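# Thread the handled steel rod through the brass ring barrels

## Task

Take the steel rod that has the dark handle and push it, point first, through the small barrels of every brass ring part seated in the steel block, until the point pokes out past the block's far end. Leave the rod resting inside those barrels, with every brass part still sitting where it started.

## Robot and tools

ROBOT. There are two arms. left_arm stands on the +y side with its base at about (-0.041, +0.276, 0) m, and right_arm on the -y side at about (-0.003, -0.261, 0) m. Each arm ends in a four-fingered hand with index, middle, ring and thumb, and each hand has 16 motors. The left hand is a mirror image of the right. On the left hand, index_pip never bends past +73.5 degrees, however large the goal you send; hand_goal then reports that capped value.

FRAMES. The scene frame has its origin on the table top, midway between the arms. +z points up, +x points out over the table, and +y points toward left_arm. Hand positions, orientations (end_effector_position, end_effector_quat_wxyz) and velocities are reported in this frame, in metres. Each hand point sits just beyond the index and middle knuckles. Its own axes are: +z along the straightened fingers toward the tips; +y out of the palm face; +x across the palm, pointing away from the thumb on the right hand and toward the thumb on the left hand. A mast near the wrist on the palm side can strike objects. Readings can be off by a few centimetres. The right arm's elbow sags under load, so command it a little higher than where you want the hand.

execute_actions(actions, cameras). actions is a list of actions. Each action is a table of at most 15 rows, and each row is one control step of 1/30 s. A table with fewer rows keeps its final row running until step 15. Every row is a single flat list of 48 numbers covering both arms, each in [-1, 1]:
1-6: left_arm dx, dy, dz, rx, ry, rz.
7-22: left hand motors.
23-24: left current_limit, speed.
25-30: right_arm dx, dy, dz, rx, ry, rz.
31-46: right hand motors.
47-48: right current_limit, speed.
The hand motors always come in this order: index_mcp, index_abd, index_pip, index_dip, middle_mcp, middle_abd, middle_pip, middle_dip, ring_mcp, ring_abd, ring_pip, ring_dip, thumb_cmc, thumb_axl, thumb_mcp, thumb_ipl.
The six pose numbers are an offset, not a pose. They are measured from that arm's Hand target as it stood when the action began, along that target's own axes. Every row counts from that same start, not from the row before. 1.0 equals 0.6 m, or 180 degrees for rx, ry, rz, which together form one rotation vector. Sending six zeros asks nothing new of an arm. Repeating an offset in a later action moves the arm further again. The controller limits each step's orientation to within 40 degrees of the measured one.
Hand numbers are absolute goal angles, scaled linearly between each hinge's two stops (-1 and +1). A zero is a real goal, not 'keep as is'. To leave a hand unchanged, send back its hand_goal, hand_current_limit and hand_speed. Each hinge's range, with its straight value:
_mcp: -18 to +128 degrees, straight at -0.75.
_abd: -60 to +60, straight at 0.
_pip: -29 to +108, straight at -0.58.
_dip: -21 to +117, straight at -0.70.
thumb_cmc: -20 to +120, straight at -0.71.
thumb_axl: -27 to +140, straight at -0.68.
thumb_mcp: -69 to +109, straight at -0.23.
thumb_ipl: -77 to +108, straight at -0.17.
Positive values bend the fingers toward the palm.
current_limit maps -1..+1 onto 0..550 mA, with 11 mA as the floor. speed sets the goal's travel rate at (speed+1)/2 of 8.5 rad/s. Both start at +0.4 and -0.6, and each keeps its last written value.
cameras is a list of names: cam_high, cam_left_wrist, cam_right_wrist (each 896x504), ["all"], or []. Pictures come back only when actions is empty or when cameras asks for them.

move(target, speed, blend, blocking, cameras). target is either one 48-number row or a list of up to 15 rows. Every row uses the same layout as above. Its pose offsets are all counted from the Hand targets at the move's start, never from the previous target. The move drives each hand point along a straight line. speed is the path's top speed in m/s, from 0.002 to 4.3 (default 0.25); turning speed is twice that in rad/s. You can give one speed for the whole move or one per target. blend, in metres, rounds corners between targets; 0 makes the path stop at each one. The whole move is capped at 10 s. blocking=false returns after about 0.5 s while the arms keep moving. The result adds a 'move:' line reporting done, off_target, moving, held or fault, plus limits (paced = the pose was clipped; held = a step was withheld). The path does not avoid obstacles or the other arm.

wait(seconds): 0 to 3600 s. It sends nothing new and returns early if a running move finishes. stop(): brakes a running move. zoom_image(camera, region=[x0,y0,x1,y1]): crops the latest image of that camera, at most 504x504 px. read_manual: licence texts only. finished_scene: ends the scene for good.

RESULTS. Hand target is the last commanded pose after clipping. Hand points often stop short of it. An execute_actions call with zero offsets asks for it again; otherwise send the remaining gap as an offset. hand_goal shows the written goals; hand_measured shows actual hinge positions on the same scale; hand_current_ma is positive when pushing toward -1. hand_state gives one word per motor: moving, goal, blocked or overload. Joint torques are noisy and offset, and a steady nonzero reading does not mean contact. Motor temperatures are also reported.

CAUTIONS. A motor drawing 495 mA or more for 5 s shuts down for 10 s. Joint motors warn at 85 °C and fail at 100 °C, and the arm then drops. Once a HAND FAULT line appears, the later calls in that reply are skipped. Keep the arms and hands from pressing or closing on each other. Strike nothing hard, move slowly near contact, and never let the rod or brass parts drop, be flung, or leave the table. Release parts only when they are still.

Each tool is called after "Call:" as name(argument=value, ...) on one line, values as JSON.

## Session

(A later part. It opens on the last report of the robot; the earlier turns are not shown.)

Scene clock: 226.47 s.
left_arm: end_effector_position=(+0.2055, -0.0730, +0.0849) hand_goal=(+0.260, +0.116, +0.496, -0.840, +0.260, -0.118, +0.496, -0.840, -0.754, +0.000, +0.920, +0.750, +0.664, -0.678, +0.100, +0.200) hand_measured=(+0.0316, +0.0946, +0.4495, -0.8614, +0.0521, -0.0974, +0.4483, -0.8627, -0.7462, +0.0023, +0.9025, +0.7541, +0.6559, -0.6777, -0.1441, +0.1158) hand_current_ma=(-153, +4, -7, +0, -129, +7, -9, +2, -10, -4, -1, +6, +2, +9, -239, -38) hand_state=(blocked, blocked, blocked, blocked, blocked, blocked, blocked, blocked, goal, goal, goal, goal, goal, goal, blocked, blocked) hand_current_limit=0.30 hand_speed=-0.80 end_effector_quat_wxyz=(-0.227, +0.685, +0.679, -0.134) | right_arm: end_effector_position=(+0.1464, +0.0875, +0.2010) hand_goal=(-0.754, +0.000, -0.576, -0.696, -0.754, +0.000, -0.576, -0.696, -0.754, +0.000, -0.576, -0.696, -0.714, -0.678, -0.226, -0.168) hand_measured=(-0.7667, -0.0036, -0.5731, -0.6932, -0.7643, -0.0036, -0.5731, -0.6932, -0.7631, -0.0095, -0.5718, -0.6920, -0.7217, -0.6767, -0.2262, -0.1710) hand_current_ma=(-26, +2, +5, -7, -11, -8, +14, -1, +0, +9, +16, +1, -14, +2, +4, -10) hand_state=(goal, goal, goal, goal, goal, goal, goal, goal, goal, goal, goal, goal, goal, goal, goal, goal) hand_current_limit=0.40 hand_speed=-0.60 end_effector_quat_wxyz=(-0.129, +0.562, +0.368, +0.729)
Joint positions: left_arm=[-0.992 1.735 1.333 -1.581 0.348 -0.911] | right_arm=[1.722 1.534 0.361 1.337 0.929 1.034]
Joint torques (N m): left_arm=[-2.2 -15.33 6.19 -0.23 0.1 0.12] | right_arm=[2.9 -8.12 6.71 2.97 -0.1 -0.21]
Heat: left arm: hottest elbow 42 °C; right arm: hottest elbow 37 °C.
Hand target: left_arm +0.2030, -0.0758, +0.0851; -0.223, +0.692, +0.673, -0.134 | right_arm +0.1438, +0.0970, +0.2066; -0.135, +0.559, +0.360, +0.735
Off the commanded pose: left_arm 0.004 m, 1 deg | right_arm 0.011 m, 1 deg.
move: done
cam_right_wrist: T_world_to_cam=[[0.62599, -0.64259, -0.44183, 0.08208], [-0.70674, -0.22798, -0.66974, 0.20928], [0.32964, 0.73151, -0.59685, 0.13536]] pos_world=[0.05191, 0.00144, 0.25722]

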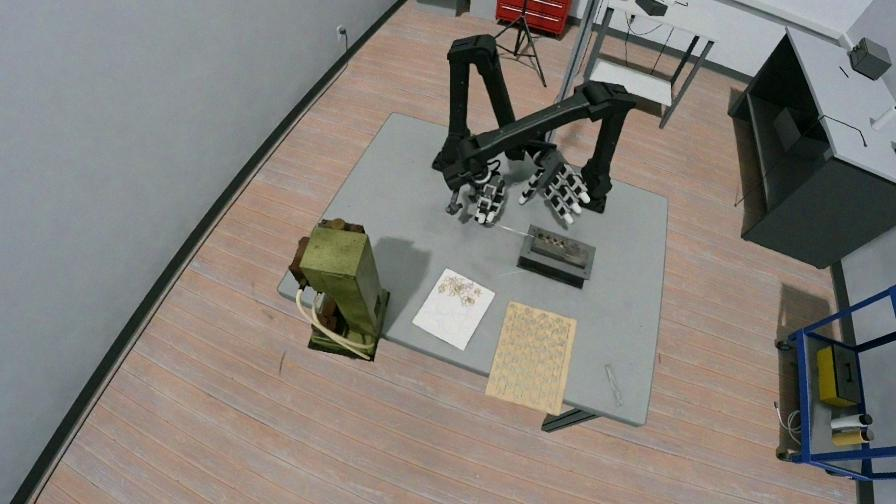

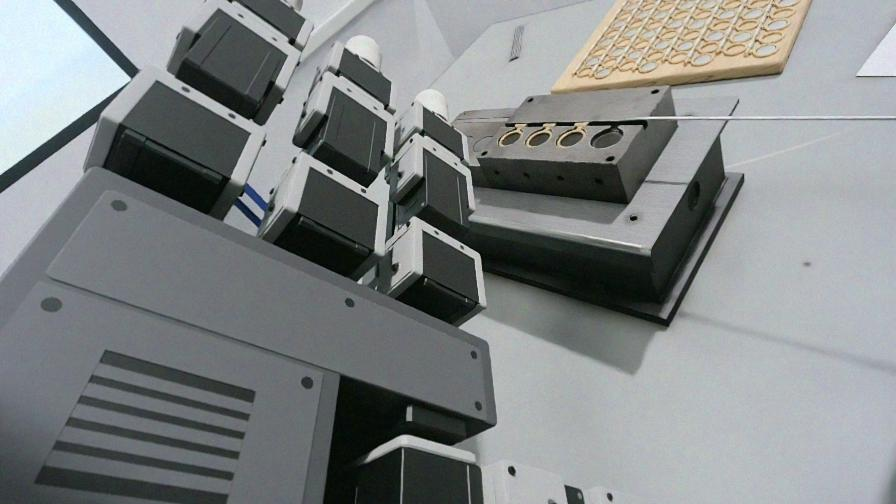

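Call:
move(target=[0.001,-0.0089,-0.0036,0.0002,-0.005,0.0028,0.26,0.117,0.496,-0.84,0.26,-0.117,0.496,-0.84,-0.754,0,0.92,0.75,0.664,-0.678,0.1,0.2,0.3,-0.8,0,0,0,0,0,0,-0.754,0,-0.576,-0.696,-0.754,0,-0.576,-0.696,-0.754,0,-0.576,-0.696,-0.714,-0.678,-0.226,-0.168,0.4,-0.6], speed=0.03, cameras=["cam_high","cam_right_wrist"])

Call:
zoom_image(camera="cam_high", region=[522, 222, 572, 257])

Call:
zoom_image(camera="cam_right_wrist", region=[580, 90, 680, 140])

Call:
zoom_image(camera="cam_right_wrist", region=[700, 60, 896, 150])

Scene clock: 232.13 s.
left_arm: end_effector_position=(+0.2022, -0.0724, +0.0891) hand_goal=(+0.260, +0.116, +0.496, -0.840, +0.260, -0.118, +0.496, -0.840, -0.754, +0.000, +0.920, +0.750, +0.664, -0.678, +0.100, +0.200) hand_measured=(+0.0328, +0.0946, +0.4495, -0.8627, +0.0545, -0.0974, +0.4483, -0.8627, -0.7462, +0.0008, +0.9025, +0.7541, +0.6547, -0.6788, -0.1441, +0.1158) hand_current_ma=(-160, +3, -6, -3, -132, +3, -8, +5, -5, -6, -3, +8, -5, +6, -242, -37) hand_state=(blocked, blocked, blocked, blocked, blocked, blocked, blocked, blocked, goal, goal, goal, goal, goal, goal, blocked, blocked) hand_current_limit=0.30 hand_speed=-0.80 end_effector_quat_wxyz=(-0.222, +0.687, +0.678, -0.138) | right_arm: end_effector_position=(+0.1464, +0.0875, +0.2010) hand_goal=(-0.754, +0.000, -0.576, -0.696, -0.754, +0.000, -0.576, -0.696, -0.754, +0.000, -0.576, -0.696, -0.714, -0.678, -0.226, -0.168) hand_measured=(-0.7655, -0.0036, -0.5731, -0.6945, -0.7643, -0.0021, -0.5731, -0.6920, -0.7643, -0.0080, -0.5731, -0.6920, -0.7205, -0.6767, -0.2252, -0.1710) hand_current_ma=(-30, -5, -2, -15, -10, -9, +18, -8, -2, -4, +17, +2, -20, -1, -11, +7) hand_state=(goal, goal, goal, goal, goal, goal, goal, goal, goal, goal, goal, goal, goal, goal, goal, goal) hand_current_limit=0.40 hand_speed=-0.60 end_effector_quat_wxyz=(-0.129, +0.562, +0.368, +0.729)
Joint positions: left_arm=[-0.994 1.717 1.323 -1.577 0.356 -0.911] | right_arm=[1.722 1.534 0.361 1.337 0.929 1.034]
Joint torques (N m): left_arm=[-1.55 -15.21 6.23 -0.25 0.24 0.13] | right_arm=[2.43 -7.71 6.64 3.02 -0.19 -0.21]
Heat: left arm: hottest elbow 42 °C; right arm: hottest elbow 37 °C.
Hand target: left_arm +0.1993, -0.0755, +0.0897; -0.217, +0.694, +0.672, -0.140 | right_arm +0.1438, +0.0970, +0.2066; -0.135, +0.559, +0.360, +0.735
Off the commanded pose: left_arm 0.004 m, 1 deg | right_arm 0.011 m, 1 deg.
move: done
cam_right_wrist: T_world_to_cam=[[0.62599, -0.64259, -0.44183, 0.08208], [-0.70674, -0.22798, -0.66974, 0.20928], [0.32964, 0.73151, -0.59685, 0.13536]] pos_world=[0.05191, 0.00144, 0.25722]

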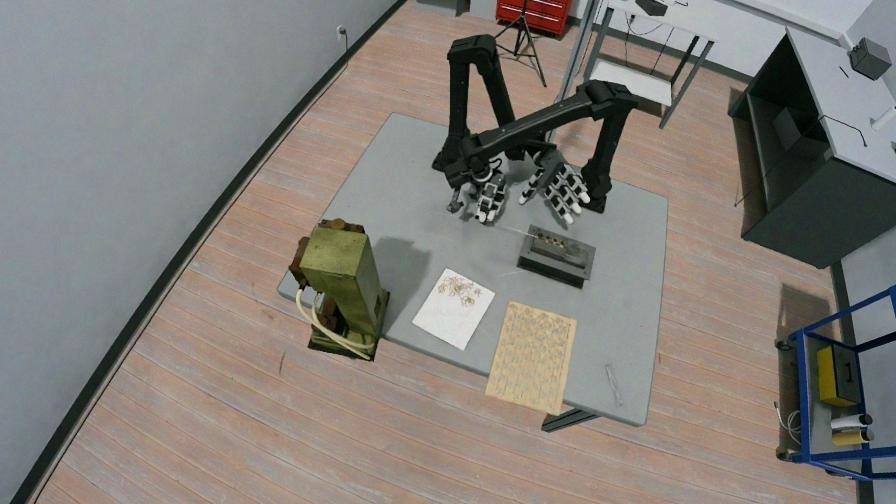

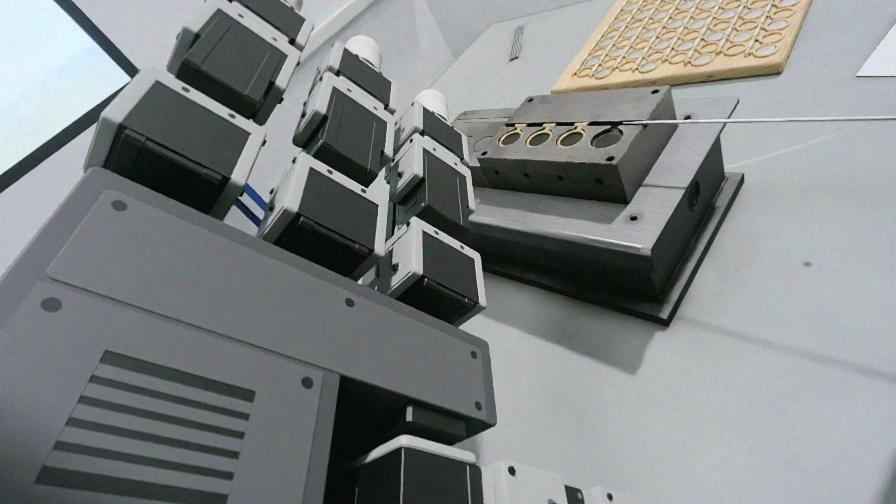

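Scaled by 10.080 from the camera's image (finer frame: 1280x720).

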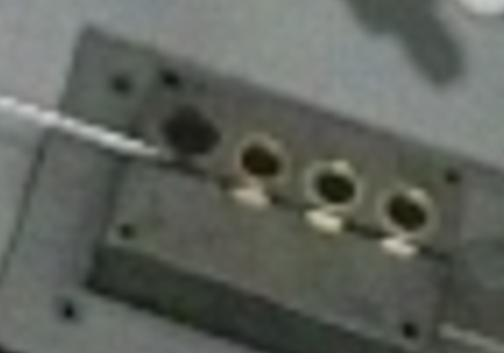

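Scaled by 5.040 from the camera's image (finer frame: 1280x720).

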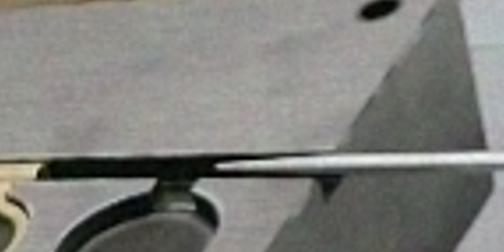

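Scaled by 2.571 from the camera's image (finer frame: 1280x720).

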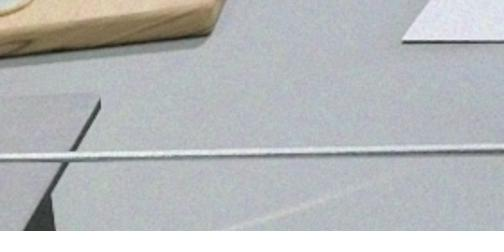

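Call:
zoom_image(camera="cam_high", region=[480, 210, 540, 250])

Call:
zoom_image(camera="cam_high", region=[515, 215, 605, 275])

Scaled by 8.400 from the camera's image (finer frame: 1280x720).

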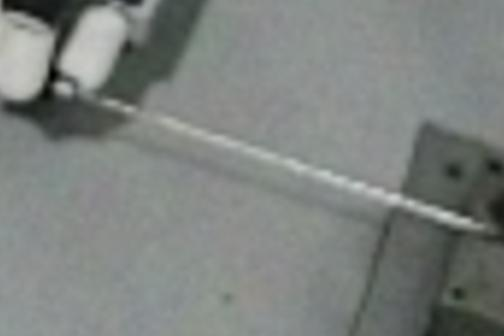

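Scaled by 5.600 from the camera's image (finer frame: 1280x720).

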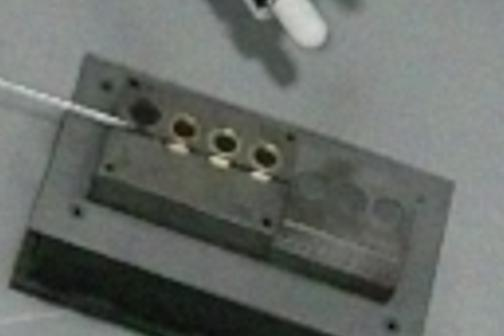

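Call:
move(target=[-0.0005,0.0028,0.0045,-0.0002,0.0055,-0.0031,0.26,0.117,0.496,-0.84,0.26,-0.117,0.496,-0.84,-0.754,0,0.92,0.75,0.664,-0.678,0.1,0.2,0.3,-0.8,0,0,0,0,0,0,-0.754,0,-0.576,-0.696,-0.754,0,-0.576,-0.696,-0.754,0,-0.576,-0.696,-0.714,-0.678,-0.226,-0.168,0.4,-0.6], speed=0.03, cameras=["cam_high","cam_right_wrist"])

Call:
zoom_image(camera="cam_high", region=[522, 222, 572, 257])

Call:
zoom_image(camera="cam_right_wrist", region=[580, 90, 680, 140])

Call:
zoom_image(camera="cam_right_wrist", region=[700, 60, 896, 150])

Scene clock: 235.33 s.
left_arm: end_effector_position=(+0.2015, -0.0731, +0.0892) hand_goal=(+0.260, +0.116, +0.496, -0.840, +0.260, -0.118, +0.496, -0.840, -0.754, +0.000, +0.920, +0.750, +0.664, -0.678, +0.100, +0.200) hand_measured=(+0.0328, +0.0946, +0.4495, -0.8640, +0.0545, -0.0959, +0.4483, -0.8627, -0.7462, +0.0037, +0.9038, +0.7554, +0.6547, -0.6788, -0.1431, +0.1168) hand_current_ma=(-160, +7, -10, -1, -128, -1, -8, +5, -9, -5, -8, +8, +0, +4, -247, -41) hand_state=(blocked, blocked, blocked, blocked, blocked, blocked, blocked, blocked, goal, goal, goal, goal, goal, goal, blocked, blocked) hand_current_limit=0.30 hand_speed=-0.80 end_effector_quat_wxyz=(-0.222, +0.689, +0.677, -0.135) | right_arm: end_effector_position=(+0.1464, +0.0875, +0.2010) hand_goal=(-0.754, +0.000, -0.576, -0.696, -0.754, +0.000, -0.576, -0.696, -0.754, +0.000, -0.576, -0.696, -0.714, -0.678, -0.226, -0.168) hand_measured=(-0.7667, -0.0021, -0.5718, -0.6932, -0.7643, -0.0036, -0.5731, -0.6945, -0.7631, -0.0080, -0.5718, -0.6920, -0.7205, -0.6777, -0.2262, -0.1719) hand_current_ma=(-17, +1, +3, -1, -19, -7, +12, -3, -18, -8, +14, +3, -10, +0, -3, -6) hand_state=(goal, goal, goal, goal, goal, goal, goal, goal, goal, goal, goal, goal, goal, goal, goal, goal) hand_current_limit=0.40 hand_speed=-0.60 end_effector_quat_wxyz=(-0.129, +0.562, +0.368, +0.729)
Joint positions: left_arm=[-0.999 1.717 1.323 -1.577 0.351 -0.911] | right_arm=[1.722 1.534 0.361 1.337 0.929 1.034]
Joint torques (N m): left_arm=[-1.73 -13.86 6.58 -0.31 0.08 0.05] | right_arm=[2.73 -7.24 6.67 2.8 -0.17 -0.29]
Heat: left arm: hottest elbow 42 °C; right arm: hottest elbow 37 °C.
Hand target: left_arm +0.1995, -0.0755, +0.0865; -0.223, +0.692, +0.673, -0.133 | right_arm +0.1438, +0.0970, +0.2066; -0.135, +0.559, +0.360, +0.735
Off the commanded pose: left_arm 0.004 m, 1 deg | right_arm 0.011 m, 1 deg.
move: done
cam_right_wrist: T_world_to_cam=[[0.62599, -0.64259, -0.44183, 0.08208], [-0.70674, -0.22798, -0.66974, 0.20928], [0.32964, 0.73151, -0.59685, 0.13536]] pos_world=[0.05191, 0.00144, 0.25722]

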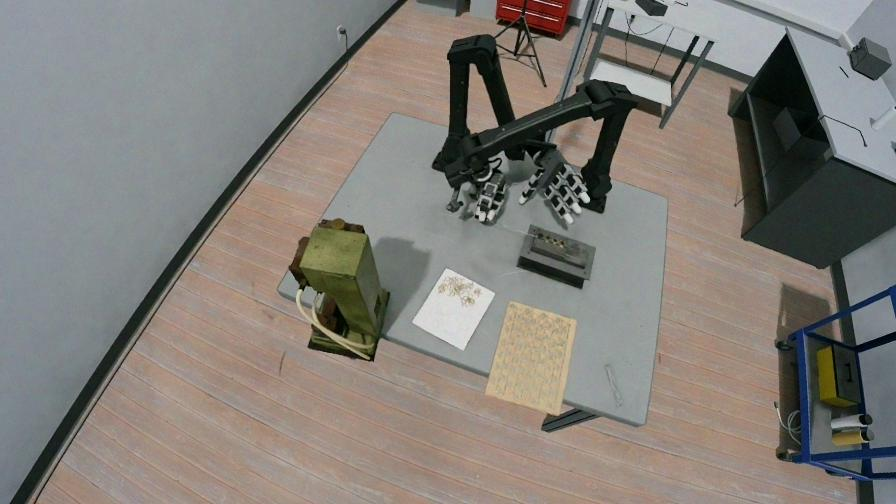

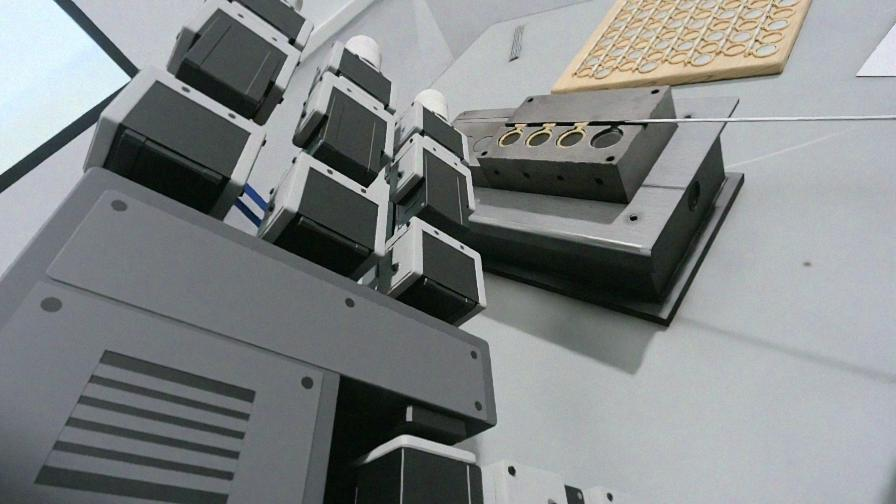

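Scaled by 10.080 from the camera's image (finer frame: 1280x720).

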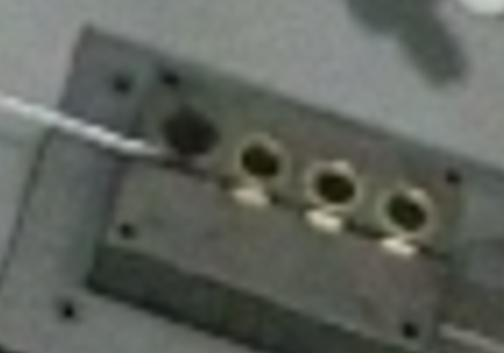

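Scaled by 5.040 from the camera's image (finer frame: 1280x720).

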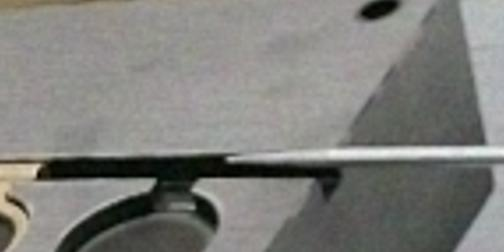

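Scaled by 2.571 from the camera's image (finer frame: 1280x720).

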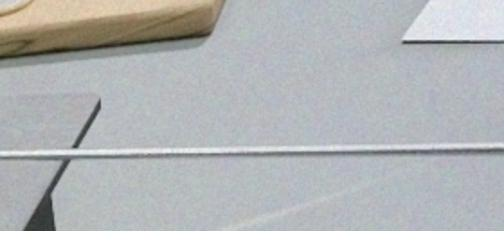

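Call:
move(target=[-0.0005,0.0028,0.0045,0,0,0,0.26,0.117,0.496,-0.84,0.26,-0.117,0.496,-0.84,-0.754,0,0.92,0.75,0.664,-0.678,0.1,0.2,0.3,-0.8,0,0,0,0,0,0,-0.754,0,-0.576,-0.696,-0.754,0,-0.576,-0.696,-0.754,0,-0.576,-0.696,-0.714,-0.678,-0.226,-0.168,0.4,-0.6], speed=0.03, cameras=["cam_high","cam_right_wrist"])

Call:
zoom_image(camera="cam_high", region=[522, 222, 572, 257])

Call:
zoom_image(camera="cam_right_wrist", region=[580, 90, 680, 140])

Call:
zoom_image(camera="cam_right_wrist", region=[700, 60, 896, 150])

Scene clock: 243.50 s.
left_arm: end_effector_position=(+0.2020, -0.0737, +0.0890) hand_goal=(+0.260, +0.116, +0.496, -0.840, +0.260, -0.118, +0.496, -0.840, -0.754, +0.000, +0.920, +0.750, +0.664, -0.678, +0.100, +0.200) hand_measured=(+0.0328, +0.0931, +0.4483, -0.8627, +0.0545, -0.0959, +0.4483, -0.8627, -0.7450, +0.0023, +0.9025, +0.7541, +0.6547, -0.6777, -0.1441, +0.1168) hand_current_ma=(-158, +9, -6, -7, -132, +3, -9, +3, -10, -8, -8, +6, -6, +10, -243, -37) hand_state=(blocked, blocked, blocked, blocked, blocked, blocked, blocked, blocked, goal, goal, goal, goal, goal, goal, blocked, blocked) hand_current_limit=0.30 hand_speed=-0.80 end_effector_quat_wxyz=(-0.220, +0.689, +0.677, -0.136) | right_arm: end_effector_position=(+0.1464, +0.0875, +0.2010) hand_goal=(-0.754, +0.000, -0.576, -0.696, -0.754, +0.000, -0.576, -0.696, -0.754, +0.000, -0.576, -0.696, -0.714, -0.678, -0.226, -0.168) hand_measured=(-0.7667, -0.0036, -0.5718, -0.6932, -0.7631, -0.0036, -0.5718, -0.6945, -0.7643, -0.0095, -0.5718, -0.6920, -0.7217, -0.6777, -0.2272, -0.1719) hand_current_ma=(-17, -6, +3, +5, -7, -9, +16, -4, -12, +8, +13, +10, -6, +7, -7, -7) hand_state=(goal, goal, goal, goal, goal, goal, goal, goal, goal, goal, goal, goal, goal, goal, goal, goal) hand_current_limit=0.40 hand_speed=-0.60 end_effector_quat_wxyz=(-0.129, +0.562, +0.368, +0.729)
Joint positions: left_arm=[-0.999 1.717 1.323 -1.574 0.351 -0.911] | right_arm=[1.722 1.534 0.361 1.337 0.929 1.034]
Joint torques (N m): left_arm=[-1.85 -13.74 6.3 -0.08 0.05 0.02] | right_arm=[3.37 -7.94 6.71 3 -0.14 -0.21]
Heat: left arm: hottest elbow 41 °C; right arm: hottest elbow 37 °C.
Hand target: left_arm +0.1997, -0.0755, +0.0833; -0.223, +0.692, +0.673, -0.133 | right_arm +0.1438, +0.0970, +0.2066; -0.135, +0.559, +0.360, +0.735
Off the commanded pose: left_arm 0.006 m, 1 deg | right_arm 0.011 m, 1 deg.
move: done
cam_right_wrist: T_world_to_cam=[[0.62599, -0.64259, -0.44183, 0.08208], [-0.70674, -0.22798, -0.66974, 0.20928], [0.32964, 0.73151, -0.59685, 0.13536]] pos_world=[0.05191, 0.00144, 0.25722]

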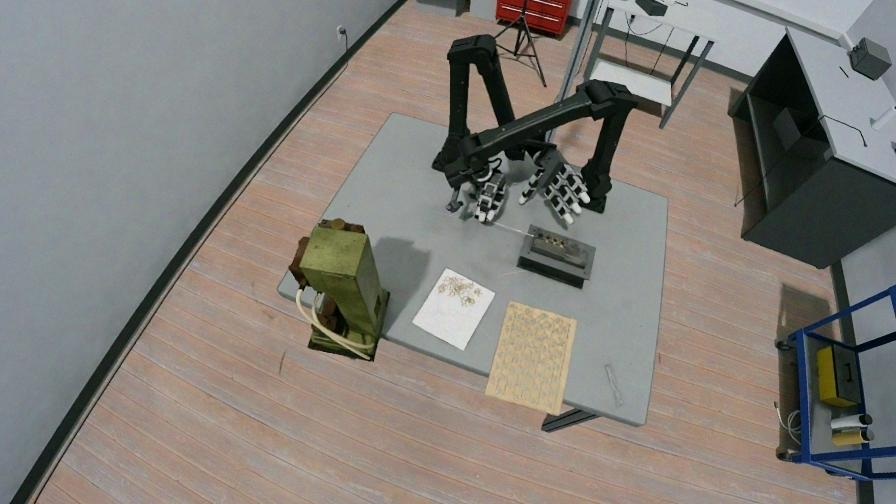

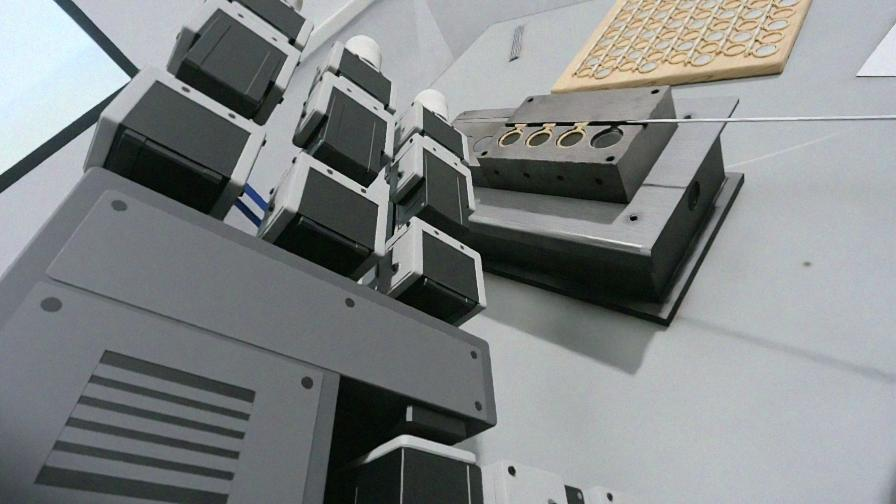

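Scaled by 10.080 from the camera's image (finer frame: 1280x720).

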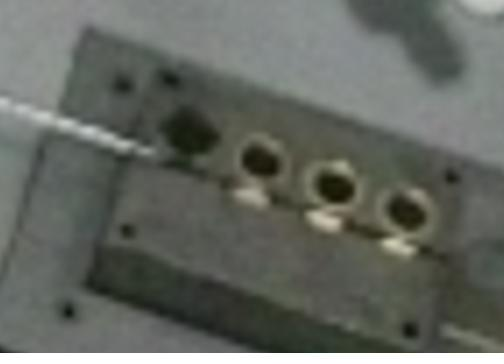

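Scaled by 5.040 from the camera's image (finer frame: 1280x720).

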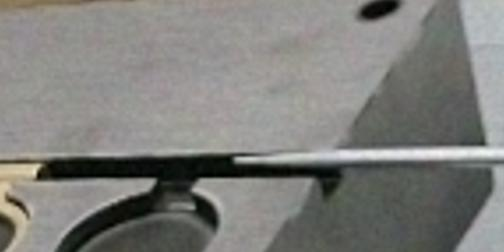

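Scaled by 2.571 from the camera's image (finer frame: 1280x720).

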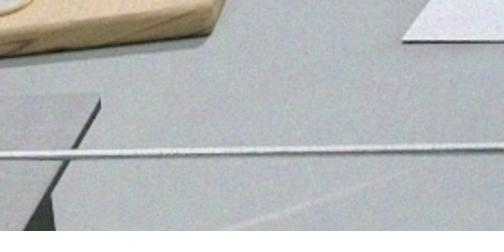

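Call:
execute_actions(actions=[[[0,0,0,0,0,0,0.26,0.117,0.496,-0.84,0.26,-0.117,0.496,-0.84,-0.754,0,0.92,0.75,0.664,-0.678,0.1,0.2,0.3,-0.8,0,0,0,0,0,0,-0.754,0,-0.576,-0.696,-0.754,0,-0.576,-0.696,-0.754,0,-0.576,-0.696,-0.714,-0.678,-0.226,-0.168,0.4,-0.6]]], cameras=["cam_right_wrist"])

Call:
zoom_image(camera="cam_right_wrist", region=[580, 90, 680, 140])

Scene clock: 244.70 s.
left_arm: end_effector_position=(+0.2020, -0.0737, +0.0890) hand_goal=(+0.260, +0.116, +0.496, -0.840, +0.260, -0.118, +0.496, -0.840, -0.754, +0.000, +0.920, +0.750, +0.664, -0.678, +0.100, +0.200) hand_measured=(+0.0328, +0.0946, +0.4495, -0.8627, +0.0545, -0.0959, +0.4483, -0.8627, -0.7450, +0.0037, +0.9025, +0.7554, +0.6559, -0.6788, -0.1441, +0.1168) hand_current_ma=(-154, +7, -6, -6, -135, +5, -9, +9, -6, -9, -7, +4, -1, +7, -241, -33) hand_state=(blocked, blocked, blocked, blocked, blocked, blocked, blocked, blocked, goal, goal, goal, goal, goal, goal, blocked, blocked) hand_current_limit=0.30 hand_speed=-0.80 end_effector_quat_wxyz=(-0.220, +0.689, +0.677, -0.136) | right_arm: end_effector_position=(+0.1464, +0.0875, +0.2010) hand_goal=(-0.754, +0.000, -0.576, -0.696, -0.754, +0.000, -0.576, -0.696, -0.754, +0.000, -0.576, -0.696, -0.714, -0.678, -0.226, -0.168) hand_measured=(-0.7667, -0.0036, -0.5718, -0.6932, -0.7631, -0.0036, -0.5731, -0.6932, -0.7631, -0.0095, -0.5718, -0.6920, -0.7205, -0.6767, -0.2262, -0.1719) hand_current_ma=(-18, -4, +8, -6, -10, -13, +16, +0, -10, -4, +4, +9, -15, +2, -2, -6) hand_state=(goal, goal, goal, goal, goal, goal, goal, goal, goal, goal, goal, goal, goal, goal, goal, goal) hand_current_limit=0.40 hand_speed=-0.60 end_effector_quat_wxyz=(-0.129, +0.562, +0.368, +0.729)
Joint positions: left_arm=[-0.999 1.717 1.323 -1.574 0.351 -0.911] | right_arm=[1.722 1.534 0.361 1.337 0.929 1.034]
Joint torques (N m): left_arm=[-1.73 -13.63 6.39 -0.18 0.06 0.06] | right_arm=[2.96 -7.53 6.69 2.65 -0.13 -0.23]
Heat: left arm: hottest elbow 41 °C; right arm: hottest elbow 37 °C.
Hand target: left_arm +0.1997, -0.0755, +0.0833; -0.223, +0.692, +0.673, -0.133 | right_arm +0.1438, +0.0970, +0.2066; -0.135, +0.559, +0.360, +0.735
Off the commanded pose: left_arm 0.006 m, 1 deg | right_arm 0.011 m, 1 deg.
Step readings (end_effector_position of left_arm | right_arm):
0: (+0.2020, -0.0737, +0.0890) | (+0.1464, +0.0875, +0.2010)
1: (+0.2020, -0.0737, +0.0890) | (+0.1464, +0.0875, +0.2010)
2: (+0.2020, -0.0737, +0.0890) | (+0.1464, +0.0875, +0.2010)
4: (+0.2020, -0.0737, +0.0890) | (+0.1464, +0.0875, +0.2010)
8: (+0.2020, -0.0737, +0.0890) | (+0.1464, +0.0875, +0.2010)
15: (+0.2020, -0.0737, +0.0890) | (+0.1464, +0.0875, +0.2010)
cam_right_wrist: T_world_to_cam=[[0.62599, -0.64259, -0.44183, 0.08208], [-0.70674, -0.22798, -0.66974, 0.20928], [0.32964, 0.73151, -0.59685, 0.13536]] pos_world=[0.05191, 0.00144, 0.25722]

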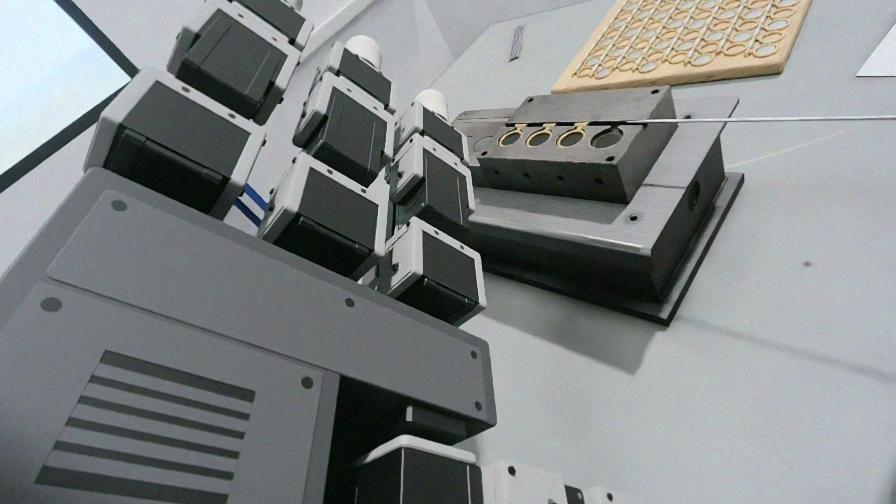

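Scaled by 5.040 from the camera's image (finer frame: 1280x720).

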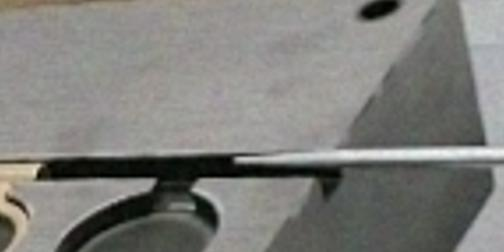

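Call:
execute_actions(actions=[], cameras=["all"])

Call:
zoom_image(camera="cam_high", region=[420, 130, 620, 260])

Scene clock: 245.53 s.
left_arm: end_effector_position=(+0.2020, -0.0737, +0.0890) hand_goal=(+0.260, +0.116, +0.496, -0.840, +0.260, -0.118, +0.496, -0.840, -0.754, +0.000, +0.920, +0.750, +0.664, -0.678, +0.100, +0.200) hand_measured=(+0.0328, +0.0946, +0.4495, -0.8627, +0.0545, -0.0959, +0.4495, -0.8627, -0.7462, +0.0023, +0.9025, +0.7541, +0.6559, -0.6788, -0.1441, +0.1158) hand_current_ma=(-160, +5, -12, -3, -132, +2, -9, +9, -9, -3, -2, +11, -3, +5, -246, -34) hand_state=(blocked, blocked, blocked, blocked, blocked, blocked, blocked, blocked, goal, goal, goal, goal, goal, goal, blocked, blocked) hand_current_limit=0.30 hand_speed=-0.80 end_effector_quat_wxyz=(-0.220, +0.689, +0.677, -0.136) | right_arm: end_effector_position=(+0.1464, +0.0875, +0.2010) hand_goal=(-0.754, +0.000, -0.576, -0.696, -0.754, +0.000, -0.576, -0.696, -0.754, +0.000, -0.576, -0.696, -0.714, -0.678, -0.226, -0.168) hand_measured=(-0.7667, -0.0021, -0.5718, -0.6932, -0.7631, -0.0036, -0.5731, -0.6932, -0.7631, -0.0080, -0.5731, -0.6920, -0.7217, -0.6767, -0.2272, -0.1710) hand_current_ma=(-22, -6, +1, -9, -16, -22, +16, -1, +9, -14, +16, -1, -1, +15, +8, +1) hand_state=(goal, goal, goal, goal, goal, goal, goal, goal, goal, goal, goal, goal, goal, goal, goal, goal) hand_current_limit=0.40 hand_speed=-0.60 end_effector_quat_wxyz=(-0.129, +0.562, +0.368, +0.729)
Joint positions: left_arm=[-0.999 1.717 1.323 -1.574 0.351 -0.911] | right_arm=[1.722 1.534 0.361 1.337 0.929 1.034]
Joint velocities: within noise
Joint torques (N m): left_arm=[-1.55 -13.92 6.35 -0.17 0.04 0.04] | right_arm=[2.9 -7.94 6.87 2.97 -0.14 -0.29]
Motor temperatures (°C): left_arm=[29 35 41 24 31 27] | right_arm=[31 26 37 27 25 29]
Heat: left arm: hottest elbow 41 °C; right arm: hottest elbow 37 °C.
Hand target: left_arm +0.1997, -0.0755, +0.0833; -0.223, +0.692, +0.673, -0.133 | right_arm +0.1438, +0.0970, +0.2066; -0.135, +0.559, +0.360, +0.735
Off the commanded pose: left_arm 0.006 m, 1 deg | right_arm 0.011 m, 1 deg.
camera_calibration:
cam_left_wrist: T_world_to_cam=[[-0.59971, -0.78336, 0.16339, 0.02295], [-0.12069, 0.29038, 0.94927, -0.09038], [-0.79106, 0.54957, -0.26869, 0.34914]] pos_world=[0.27905, -0.14766, 0.17585]
cam_right_wrist: T_world_to_cam=[[0.62599, -0.64259, -0.44183, 0.08208], [-0.70674, -0.22798, -0.66974, 0.20928], [0.32964, 0.73151, -0.59685, 0.13536]] pos_world=[0.05191, 0.00144, 0.25722]

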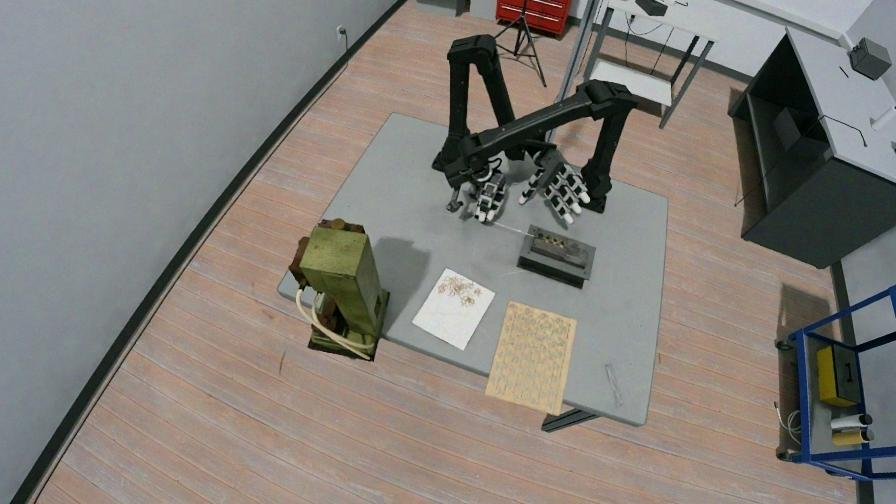

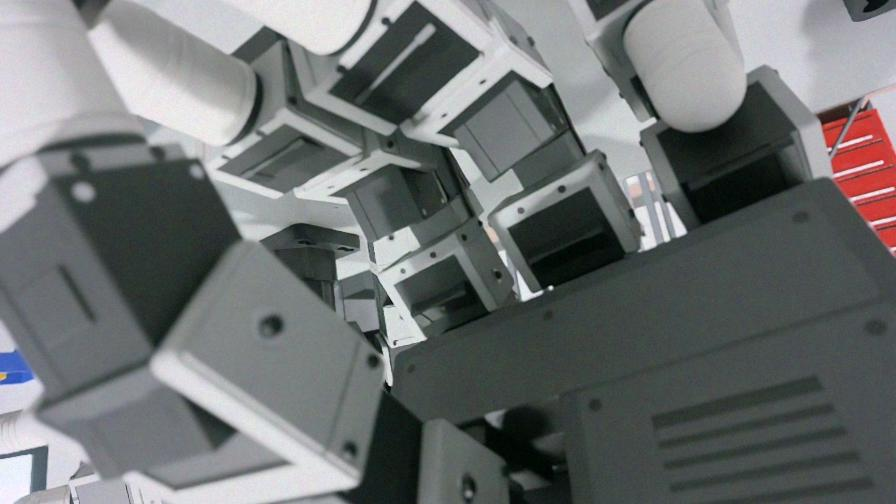

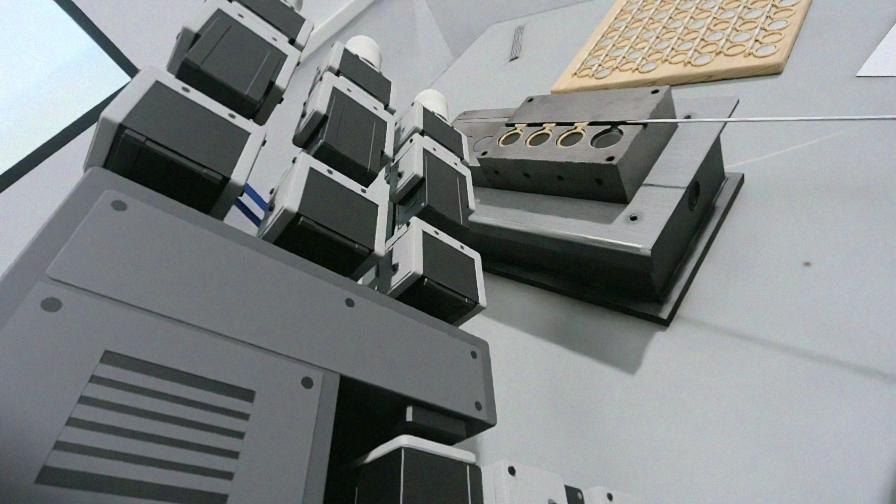

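Scaled by 2.520 from the camera's image (finer frame: 1280x720).

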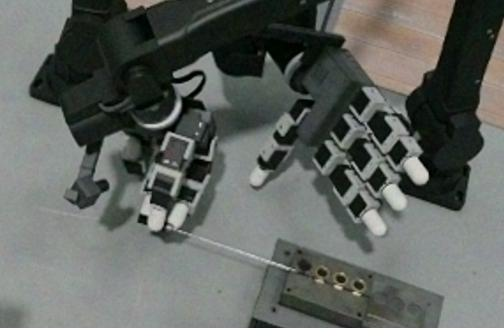

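Call:
move(target=[-0.0005,0.0025,0.0043,0,0,0,0.26,0.117,0.496,-0.84,0.26,-0.117,0.496,-0.84,-0.754,0,0.92,0.75,0.664,-0.678,0.1,0.2,0.3,-0.8,0,0,0,0,0,0,-0.754,0,-0.576,-0.696,-0.754,0,-0.576,-0.696,-0.754,0,-0.576,-0.696,-0.714,-0.678,-0.226,-0.168,0.4,-0.6], speed=0.03, cameras=["cam_right_wrist"])

Call:
zoom_image(camera="cam_right_wrist", region=[580, 90, 680, 140])

Call:
zoom_image(camera="cam_right_wrist", region=[700, 60, 896, 150])

Scene clock: 247.33 s.
left_arm: end_effector_position=(+0.2022, -0.0741, +0.0875) hand_goal=(+0.260, +0.116, +0.496, -0.840, +0.260, -0.118, +0.496, -0.840, -0.754, +0.000, +0.920, +0.750, +0.664, -0.678, +0.100, +0.200) hand_measured=(+0.0328, +0.0946, +0.4495, -0.8627, +0.0545, -0.0959, +0.4483, -0.8614, -0.7450, +0.0023, +0.9025, +0.7554, +0.6547, -0.6788, -0.1441, +0.1168) hand_current_ma=(-159, +9, -9, -1, -134, +1, -14, +5, -6, -5, -4, +8, -6, +4, -239, -41) hand_state=(blocked, blocked, blocked, blocked, blocked, blocked, blocked, blocked, goal, goal, goal, goal, goal, goal, blocked, blocked) hand_current_limit=0.30 hand_speed=-0.80 end_effector_quat_wxyz=(-0.218, +0.690, +0.677, -0.136) | right_arm: end_effector_position=(+0.1464, +0.0875, +0.2010) hand_goal=(-0.754, +0.000, -0.576, -0.696, -0.754, +0.000, -0.576, -0.696, -0.754, +0.000, -0.576, -0.696, -0.714, -0.678, -0.226, -0.168) hand_measured=(-0.7667, -0.0036, -0.5731, -0.6932, -0.7631, -0.0021, -0.5731, -0.6932, -0.7643, -0.0080, -0.5718, -0.6907, -0.7217, -0.6767, -0.2262, -0.1719) hand_current_ma=(-33, -13, -5, -3, -10, -10, -3, -12, -6, -9, +2, +3, -2, +3, -4, +2) hand_state=(goal, goal, goal, goal, goal, goal, goal, goal, goal, goal, goal, goal, goal, goal, goal, goal) hand_current_limit=0.40 hand_speed=-0.60 end_effector_quat_wxyz=(-0.129, +0.562, +0.368, +0.729)
Joint positions: left_arm=[-0.999 1.717 1.32 -1.567 0.351 -0.911] | right_arm=[1.722 1.534 0.361 1.337 0.929 1.034]
Joint torques (N m): left_arm=[-1.44 -13.68 6.22 0.1 0.04 0.08] | right_arm=[2.55 -7.53 6.69 2.89 -0.19 -0.23]
Heat: left arm: hottest elbow 40 °C; right arm: hottest elbow 37 °C.
Hand target: left_arm +0.1997, -0.0754, +0.0802; -0.223, +0.692, +0.673, -0.133 | right_arm +0.1438, +0.0970, +0.2066; -0.135, +0.559, +0.360, +0.735
Off the commanded pose: left_arm 0.008 m, 1 deg | right_arm 0.011 m, 1 deg.
move: done
cam_right_wrist: T_world_to_cam=[[0.62599, -0.64259, -0.44183, 0.08208], [-0.70674, -0.22798, -0.66974, 0.20928], [0.32964, 0.73151, -0.59685, 0.13536]] pos_world=[0.05191, 0.00144, 0.25722]

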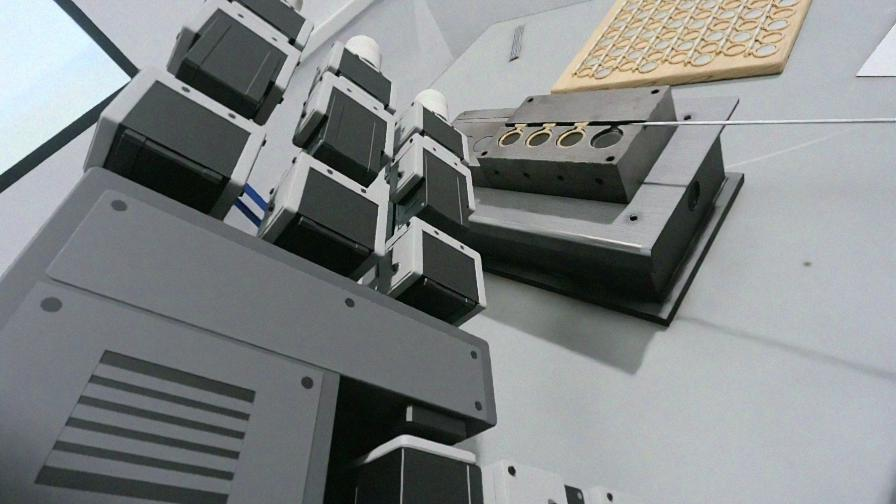

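Scaled by 5.040 from the camera's image (finer frame: 1280x720).

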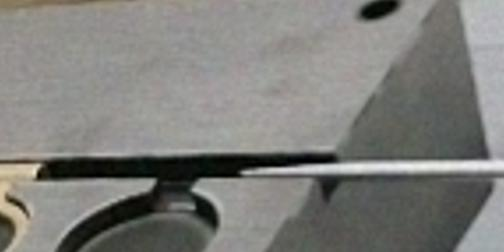

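Scaled by 2.571 from the camera's image (finer frame: 1280x720).

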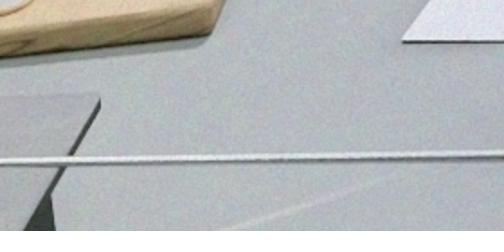

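Call:
execute_actions(actions=[], cameras=["cam_high"])

Call:
zoom_image(camera="cam_high", region=[522, 222, 572, 257])

Call:
zoom_image(camera="cam_high", region=[480, 210, 540, 250])

Scene clock: 247.80 s.
left_arm: end_effector_position=(+0.2022, -0.0741, +0.0875) hand_goal=(+0.260, +0.116, +0.496, -0.840, +0.260, -0.118, +0.496, -0.840, -0.754, +0.000, +0.920, +0.750, +0.664, -0.678, +0.100, +0.200) hand_measured=(+0.0328, +0.0960, +0.4495, -0.8614, +0.0545, -0.0959, +0.4483, -0.8627, -0.7462, +0.0023, +0.9025, +0.7541, +0.6547, -0.6777, -0.1441, +0.1168) hand_current_ma=(-158, +6, -6, -4, -130, +0, -8, +6, -8, -3, -3, +5, -4, +12, -241, -33) hand_state=(blocked, blocked, blocked, blocked, blocked, blocked, blocked, blocked, goal, goal, goal, goal, goal, goal, blocked, blocked) hand_current_limit=0.30 hand_speed=-0.80 end_effector_quat_wxyz=(-0.218, +0.690, +0.677, -0.136) | right_arm: end_effector_position=(+0.1464, +0.0875, +0.2010) hand_goal=(-0.754, +0.000, -0.576, -0.696, -0.754, +0.000, -0.576, -0.696, -0.754, +0.000, -0.576, -0.696, -0.714, -0.678, -0.226, -0.168) hand_measured=(-0.7667, -0.0036, -0.5718, -0.6932, -0.7643, -0.0036, -0.5731, -0.6932, -0.7631, -0.0080, -0.5718, -0.6920, -0.7217, -0.6767, -0.2262, -0.1719) hand_current_ma=(-16, +1, +6, +6, -24, -12, +13, -14, -8, -16, +16, +5, -17, +3, +5, -1) hand_state=(goal, goal, goal, goal, goal, goal, goal, goal, goal, goal, goal, goal, goal, goal, goal, goal) hand_current_limit=0.40 hand_speed=-0.60 end_effector_quat_wxyz=(-0.129, +0.562, +0.368, +0.729)
Joint positions: left_arm=[-0.999 1.717 1.32 -1.567 0.351 -0.911] | right_arm=[1.722 1.534 0.361 1.337 0.929 1.034]
Joint velocities: within noise
Joint torques (N m): left_arm=[-1.96 -13.68 6.19 0.12 0.04 0.07] | right_arm=[3.43 -6.95 6.78 2.91 -0.17 -0.25]
Motor temperatures (°C): left_arm=[29 35 40 24 31 27] | right_arm=[31 26 37 27 25 29]
Heat: left arm: hottest elbow 40 °C; right arm: hottest elbow 37 °C.
Hand target: left_arm +0.1997, -0.0754, +0.0803; -0.223, +0.692, +0.673, -0.133 | right_arm +0.1438, +0.0970, +0.2066; -0.135, +0.559, +0.360, +0.735
Off the commanded pose: left_arm 0.008 m, 1 deg | right_arm 0.011 m, 1 deg.
Images, in order (width x height): cam_high 896x504.

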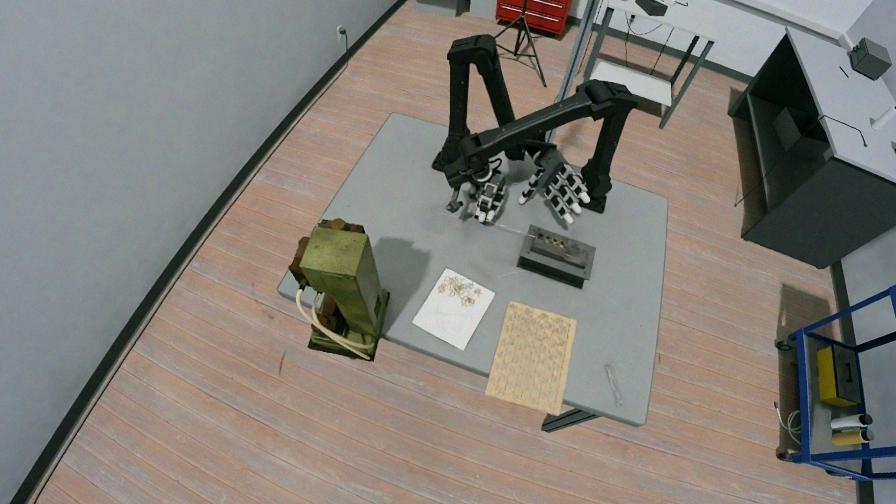

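Scaled by 10.080 from the camera's image (finer frame: 1280x720).

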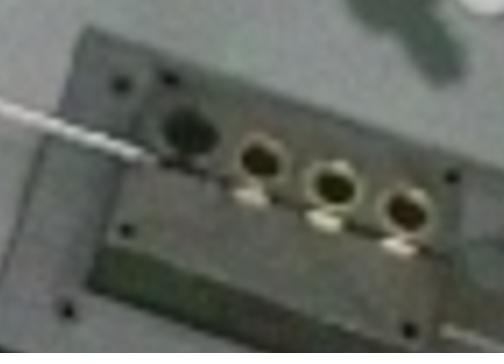

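Scaled by 8.400 from the camera's image (finer frame: 1280x720).

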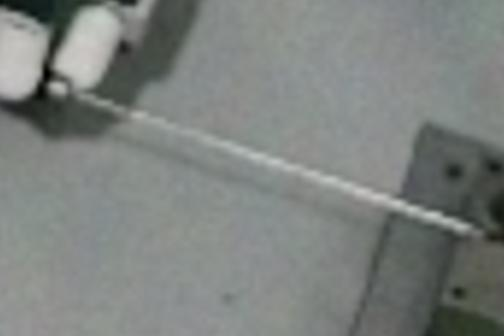

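Call:
move(target=[-0.0008,0.0008,0.0065,-0.0002,0.0055,-0.0031,0.26,0.117,0.496,-0.84,0.26,-0.117,0.496,-0.84,-0.754,0,0.92,0.75,0.664,-0.678,0.1,0.2,0.3,-0.8,0,0,0,0,0,0,-0.754,0,-0.576,-0.696,-0.754,0,-0.576,-0.696,-0.754,0,-0.576,-0.696,-0.714,-0.678,-0.226,-0.168,0.4,-0.6], speed=0.03, cameras=["cam_high","cam_right_wrist"])

Call:
zoom_image(camera="cam_high", region=[522, 222, 572, 257])

Call:
zoom_image(camera="cam_high", region=[480, 210, 540, 250])

Call:
zoom_image(camera="cam_right_wrist", region=[580, 90, 680, 140])

Call:
zoom_image(camera="cam_right_wrist", region=[700, 60, 896, 150])

Scene clock: 249.97 s.
left_arm: end_effector_position=(+0.2007, -0.0749, +0.0848) hand_goal=(+0.260, +0.116, +0.496, -0.840, +0.260, -0.118, +0.496, -0.840, -0.754, +0.000, +0.920, +0.750, +0.664, -0.678, +0.100, +0.200) hand_measured=(+0.0328, +0.0946, +0.4495, -0.8614, +0.0545, -0.0959, +0.4470, -0.8627, -0.7462, +0.0037, +0.9025, +0.7541, +0.6559, -0.6788, -0.1450, +0.1168) hand_current_ma=(-155, +5, -10, -4, -132, +6, -8, +1, -11, -8, -6, +10, -6, +11, -237, -42) hand_state=(blocked, blocked, blocked, blocked, blocked, blocked, blocked, blocked, goal, goal, goal, goal, goal, goal, blocked, blocked) hand_current_limit=0.30 hand_speed=-0.80 end_effector_quat_wxyz=(-0.222, +0.693, +0.674, -0.131) | right_arm: end_effector_position=(+0.1464, +0.0875, +0.2010) hand_goal=(-0.754, +0.000, -0.576, -0.696, -0.754, +0.000, -0.576, -0.696, -0.754, +0.000, -0.576, -0.696, -0.714, -0.678, -0.226, -0.168) hand_measured=(-0.7667, -0.0036, -0.5718, -0.6932, -0.7643, -0.0021, -0.5731, -0.6932, -0.7643, -0.0080, -0.5718, -0.6920, -0.7205, -0.6777, -0.2262, -0.1719) hand_current_ma=(-19, -4, +15, -6, -14, -5, +9, -3, -9, +0, +23, +10, -13, +9, -1, -5) hand_state=(goal, goal, goal, goal, goal, goal, goal, goal, goal, goal, goal, goal, goal, goal, goal, goal) hand_current_limit=0.40 hand_speed=-0.60 end_effector_quat_wxyz=(-0.129, +0.562, +0.368, +0.729)
Joint positions: left_arm=[-1.007 1.724 1.32 -1.567 0.343 -0.911] | right_arm=[1.722 1.534 0.361 1.337 0.929 1.034]
Joint torques (N m): left_arm=[-1.96 -12.98 6.43 -0.27 0.01 -0.08] | right_arm=[2.84 -7.82 6.87 2.59 -0.14 -0.21]
Heat: left arm: hottest elbow 40 °C; right arm: hottest elbow 37 °C.
Hand target: left_arm +0.1981, -0.0754, +0.0765; -0.230, +0.690, +0.675, -0.126 | right_arm +0.1438, +0.0970, +0.2066; -0.135, +0.559, +0.360, +0.735
Off the commanded pose: left_arm 0.009 m, 1 deg | right_arm 0.011 m, 1 deg.
move: done
cam_right_wrist: T_world_to_cam=[[0.62599, -0.64259, -0.44183, 0.08208], [-0.70674, -0.22798, -0.66974, 0.20928], [0.32964, 0.73151, -0.59685, 0.13536]] pos_world=[0.05191, 0.00144, 0.25722]

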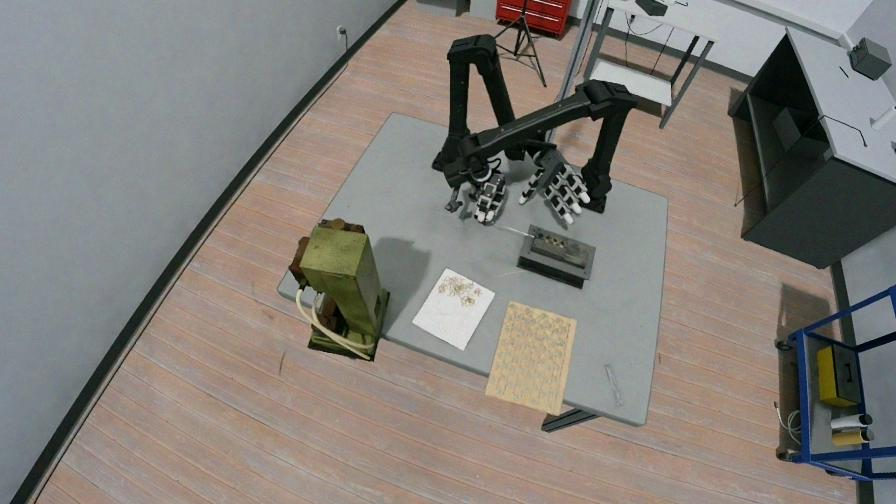

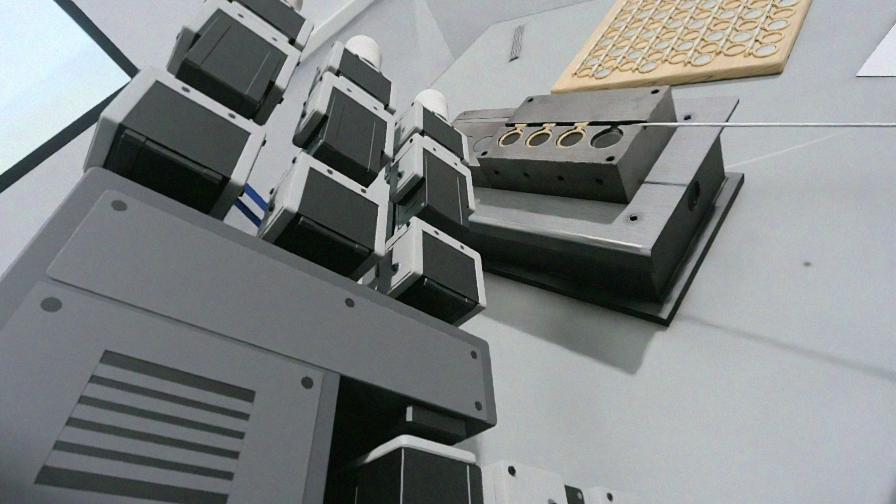

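Scaled by 10.080 from the camera's image (finer frame: 1280x720).

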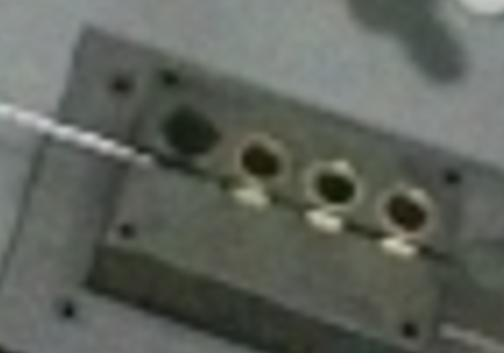

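Scaled by 8.400 from the camera's image (finer frame: 1280x720).

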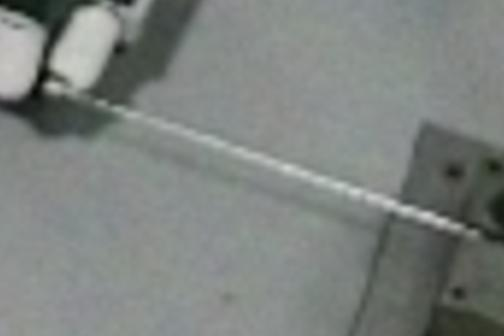

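Scaled by 5.040 from the camera's image (finer frame: 1280x720).

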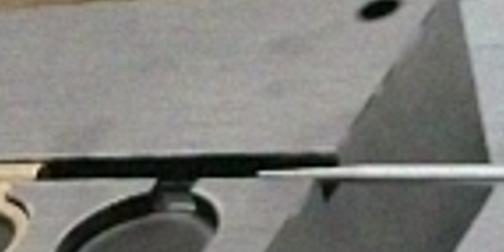

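Scaled by 2.571 from the camera's image (finer frame: 1280x720).

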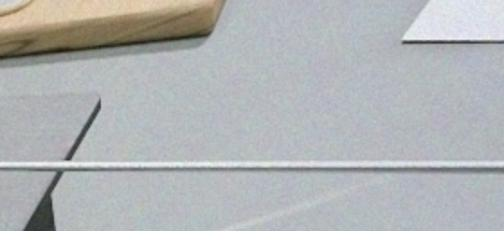

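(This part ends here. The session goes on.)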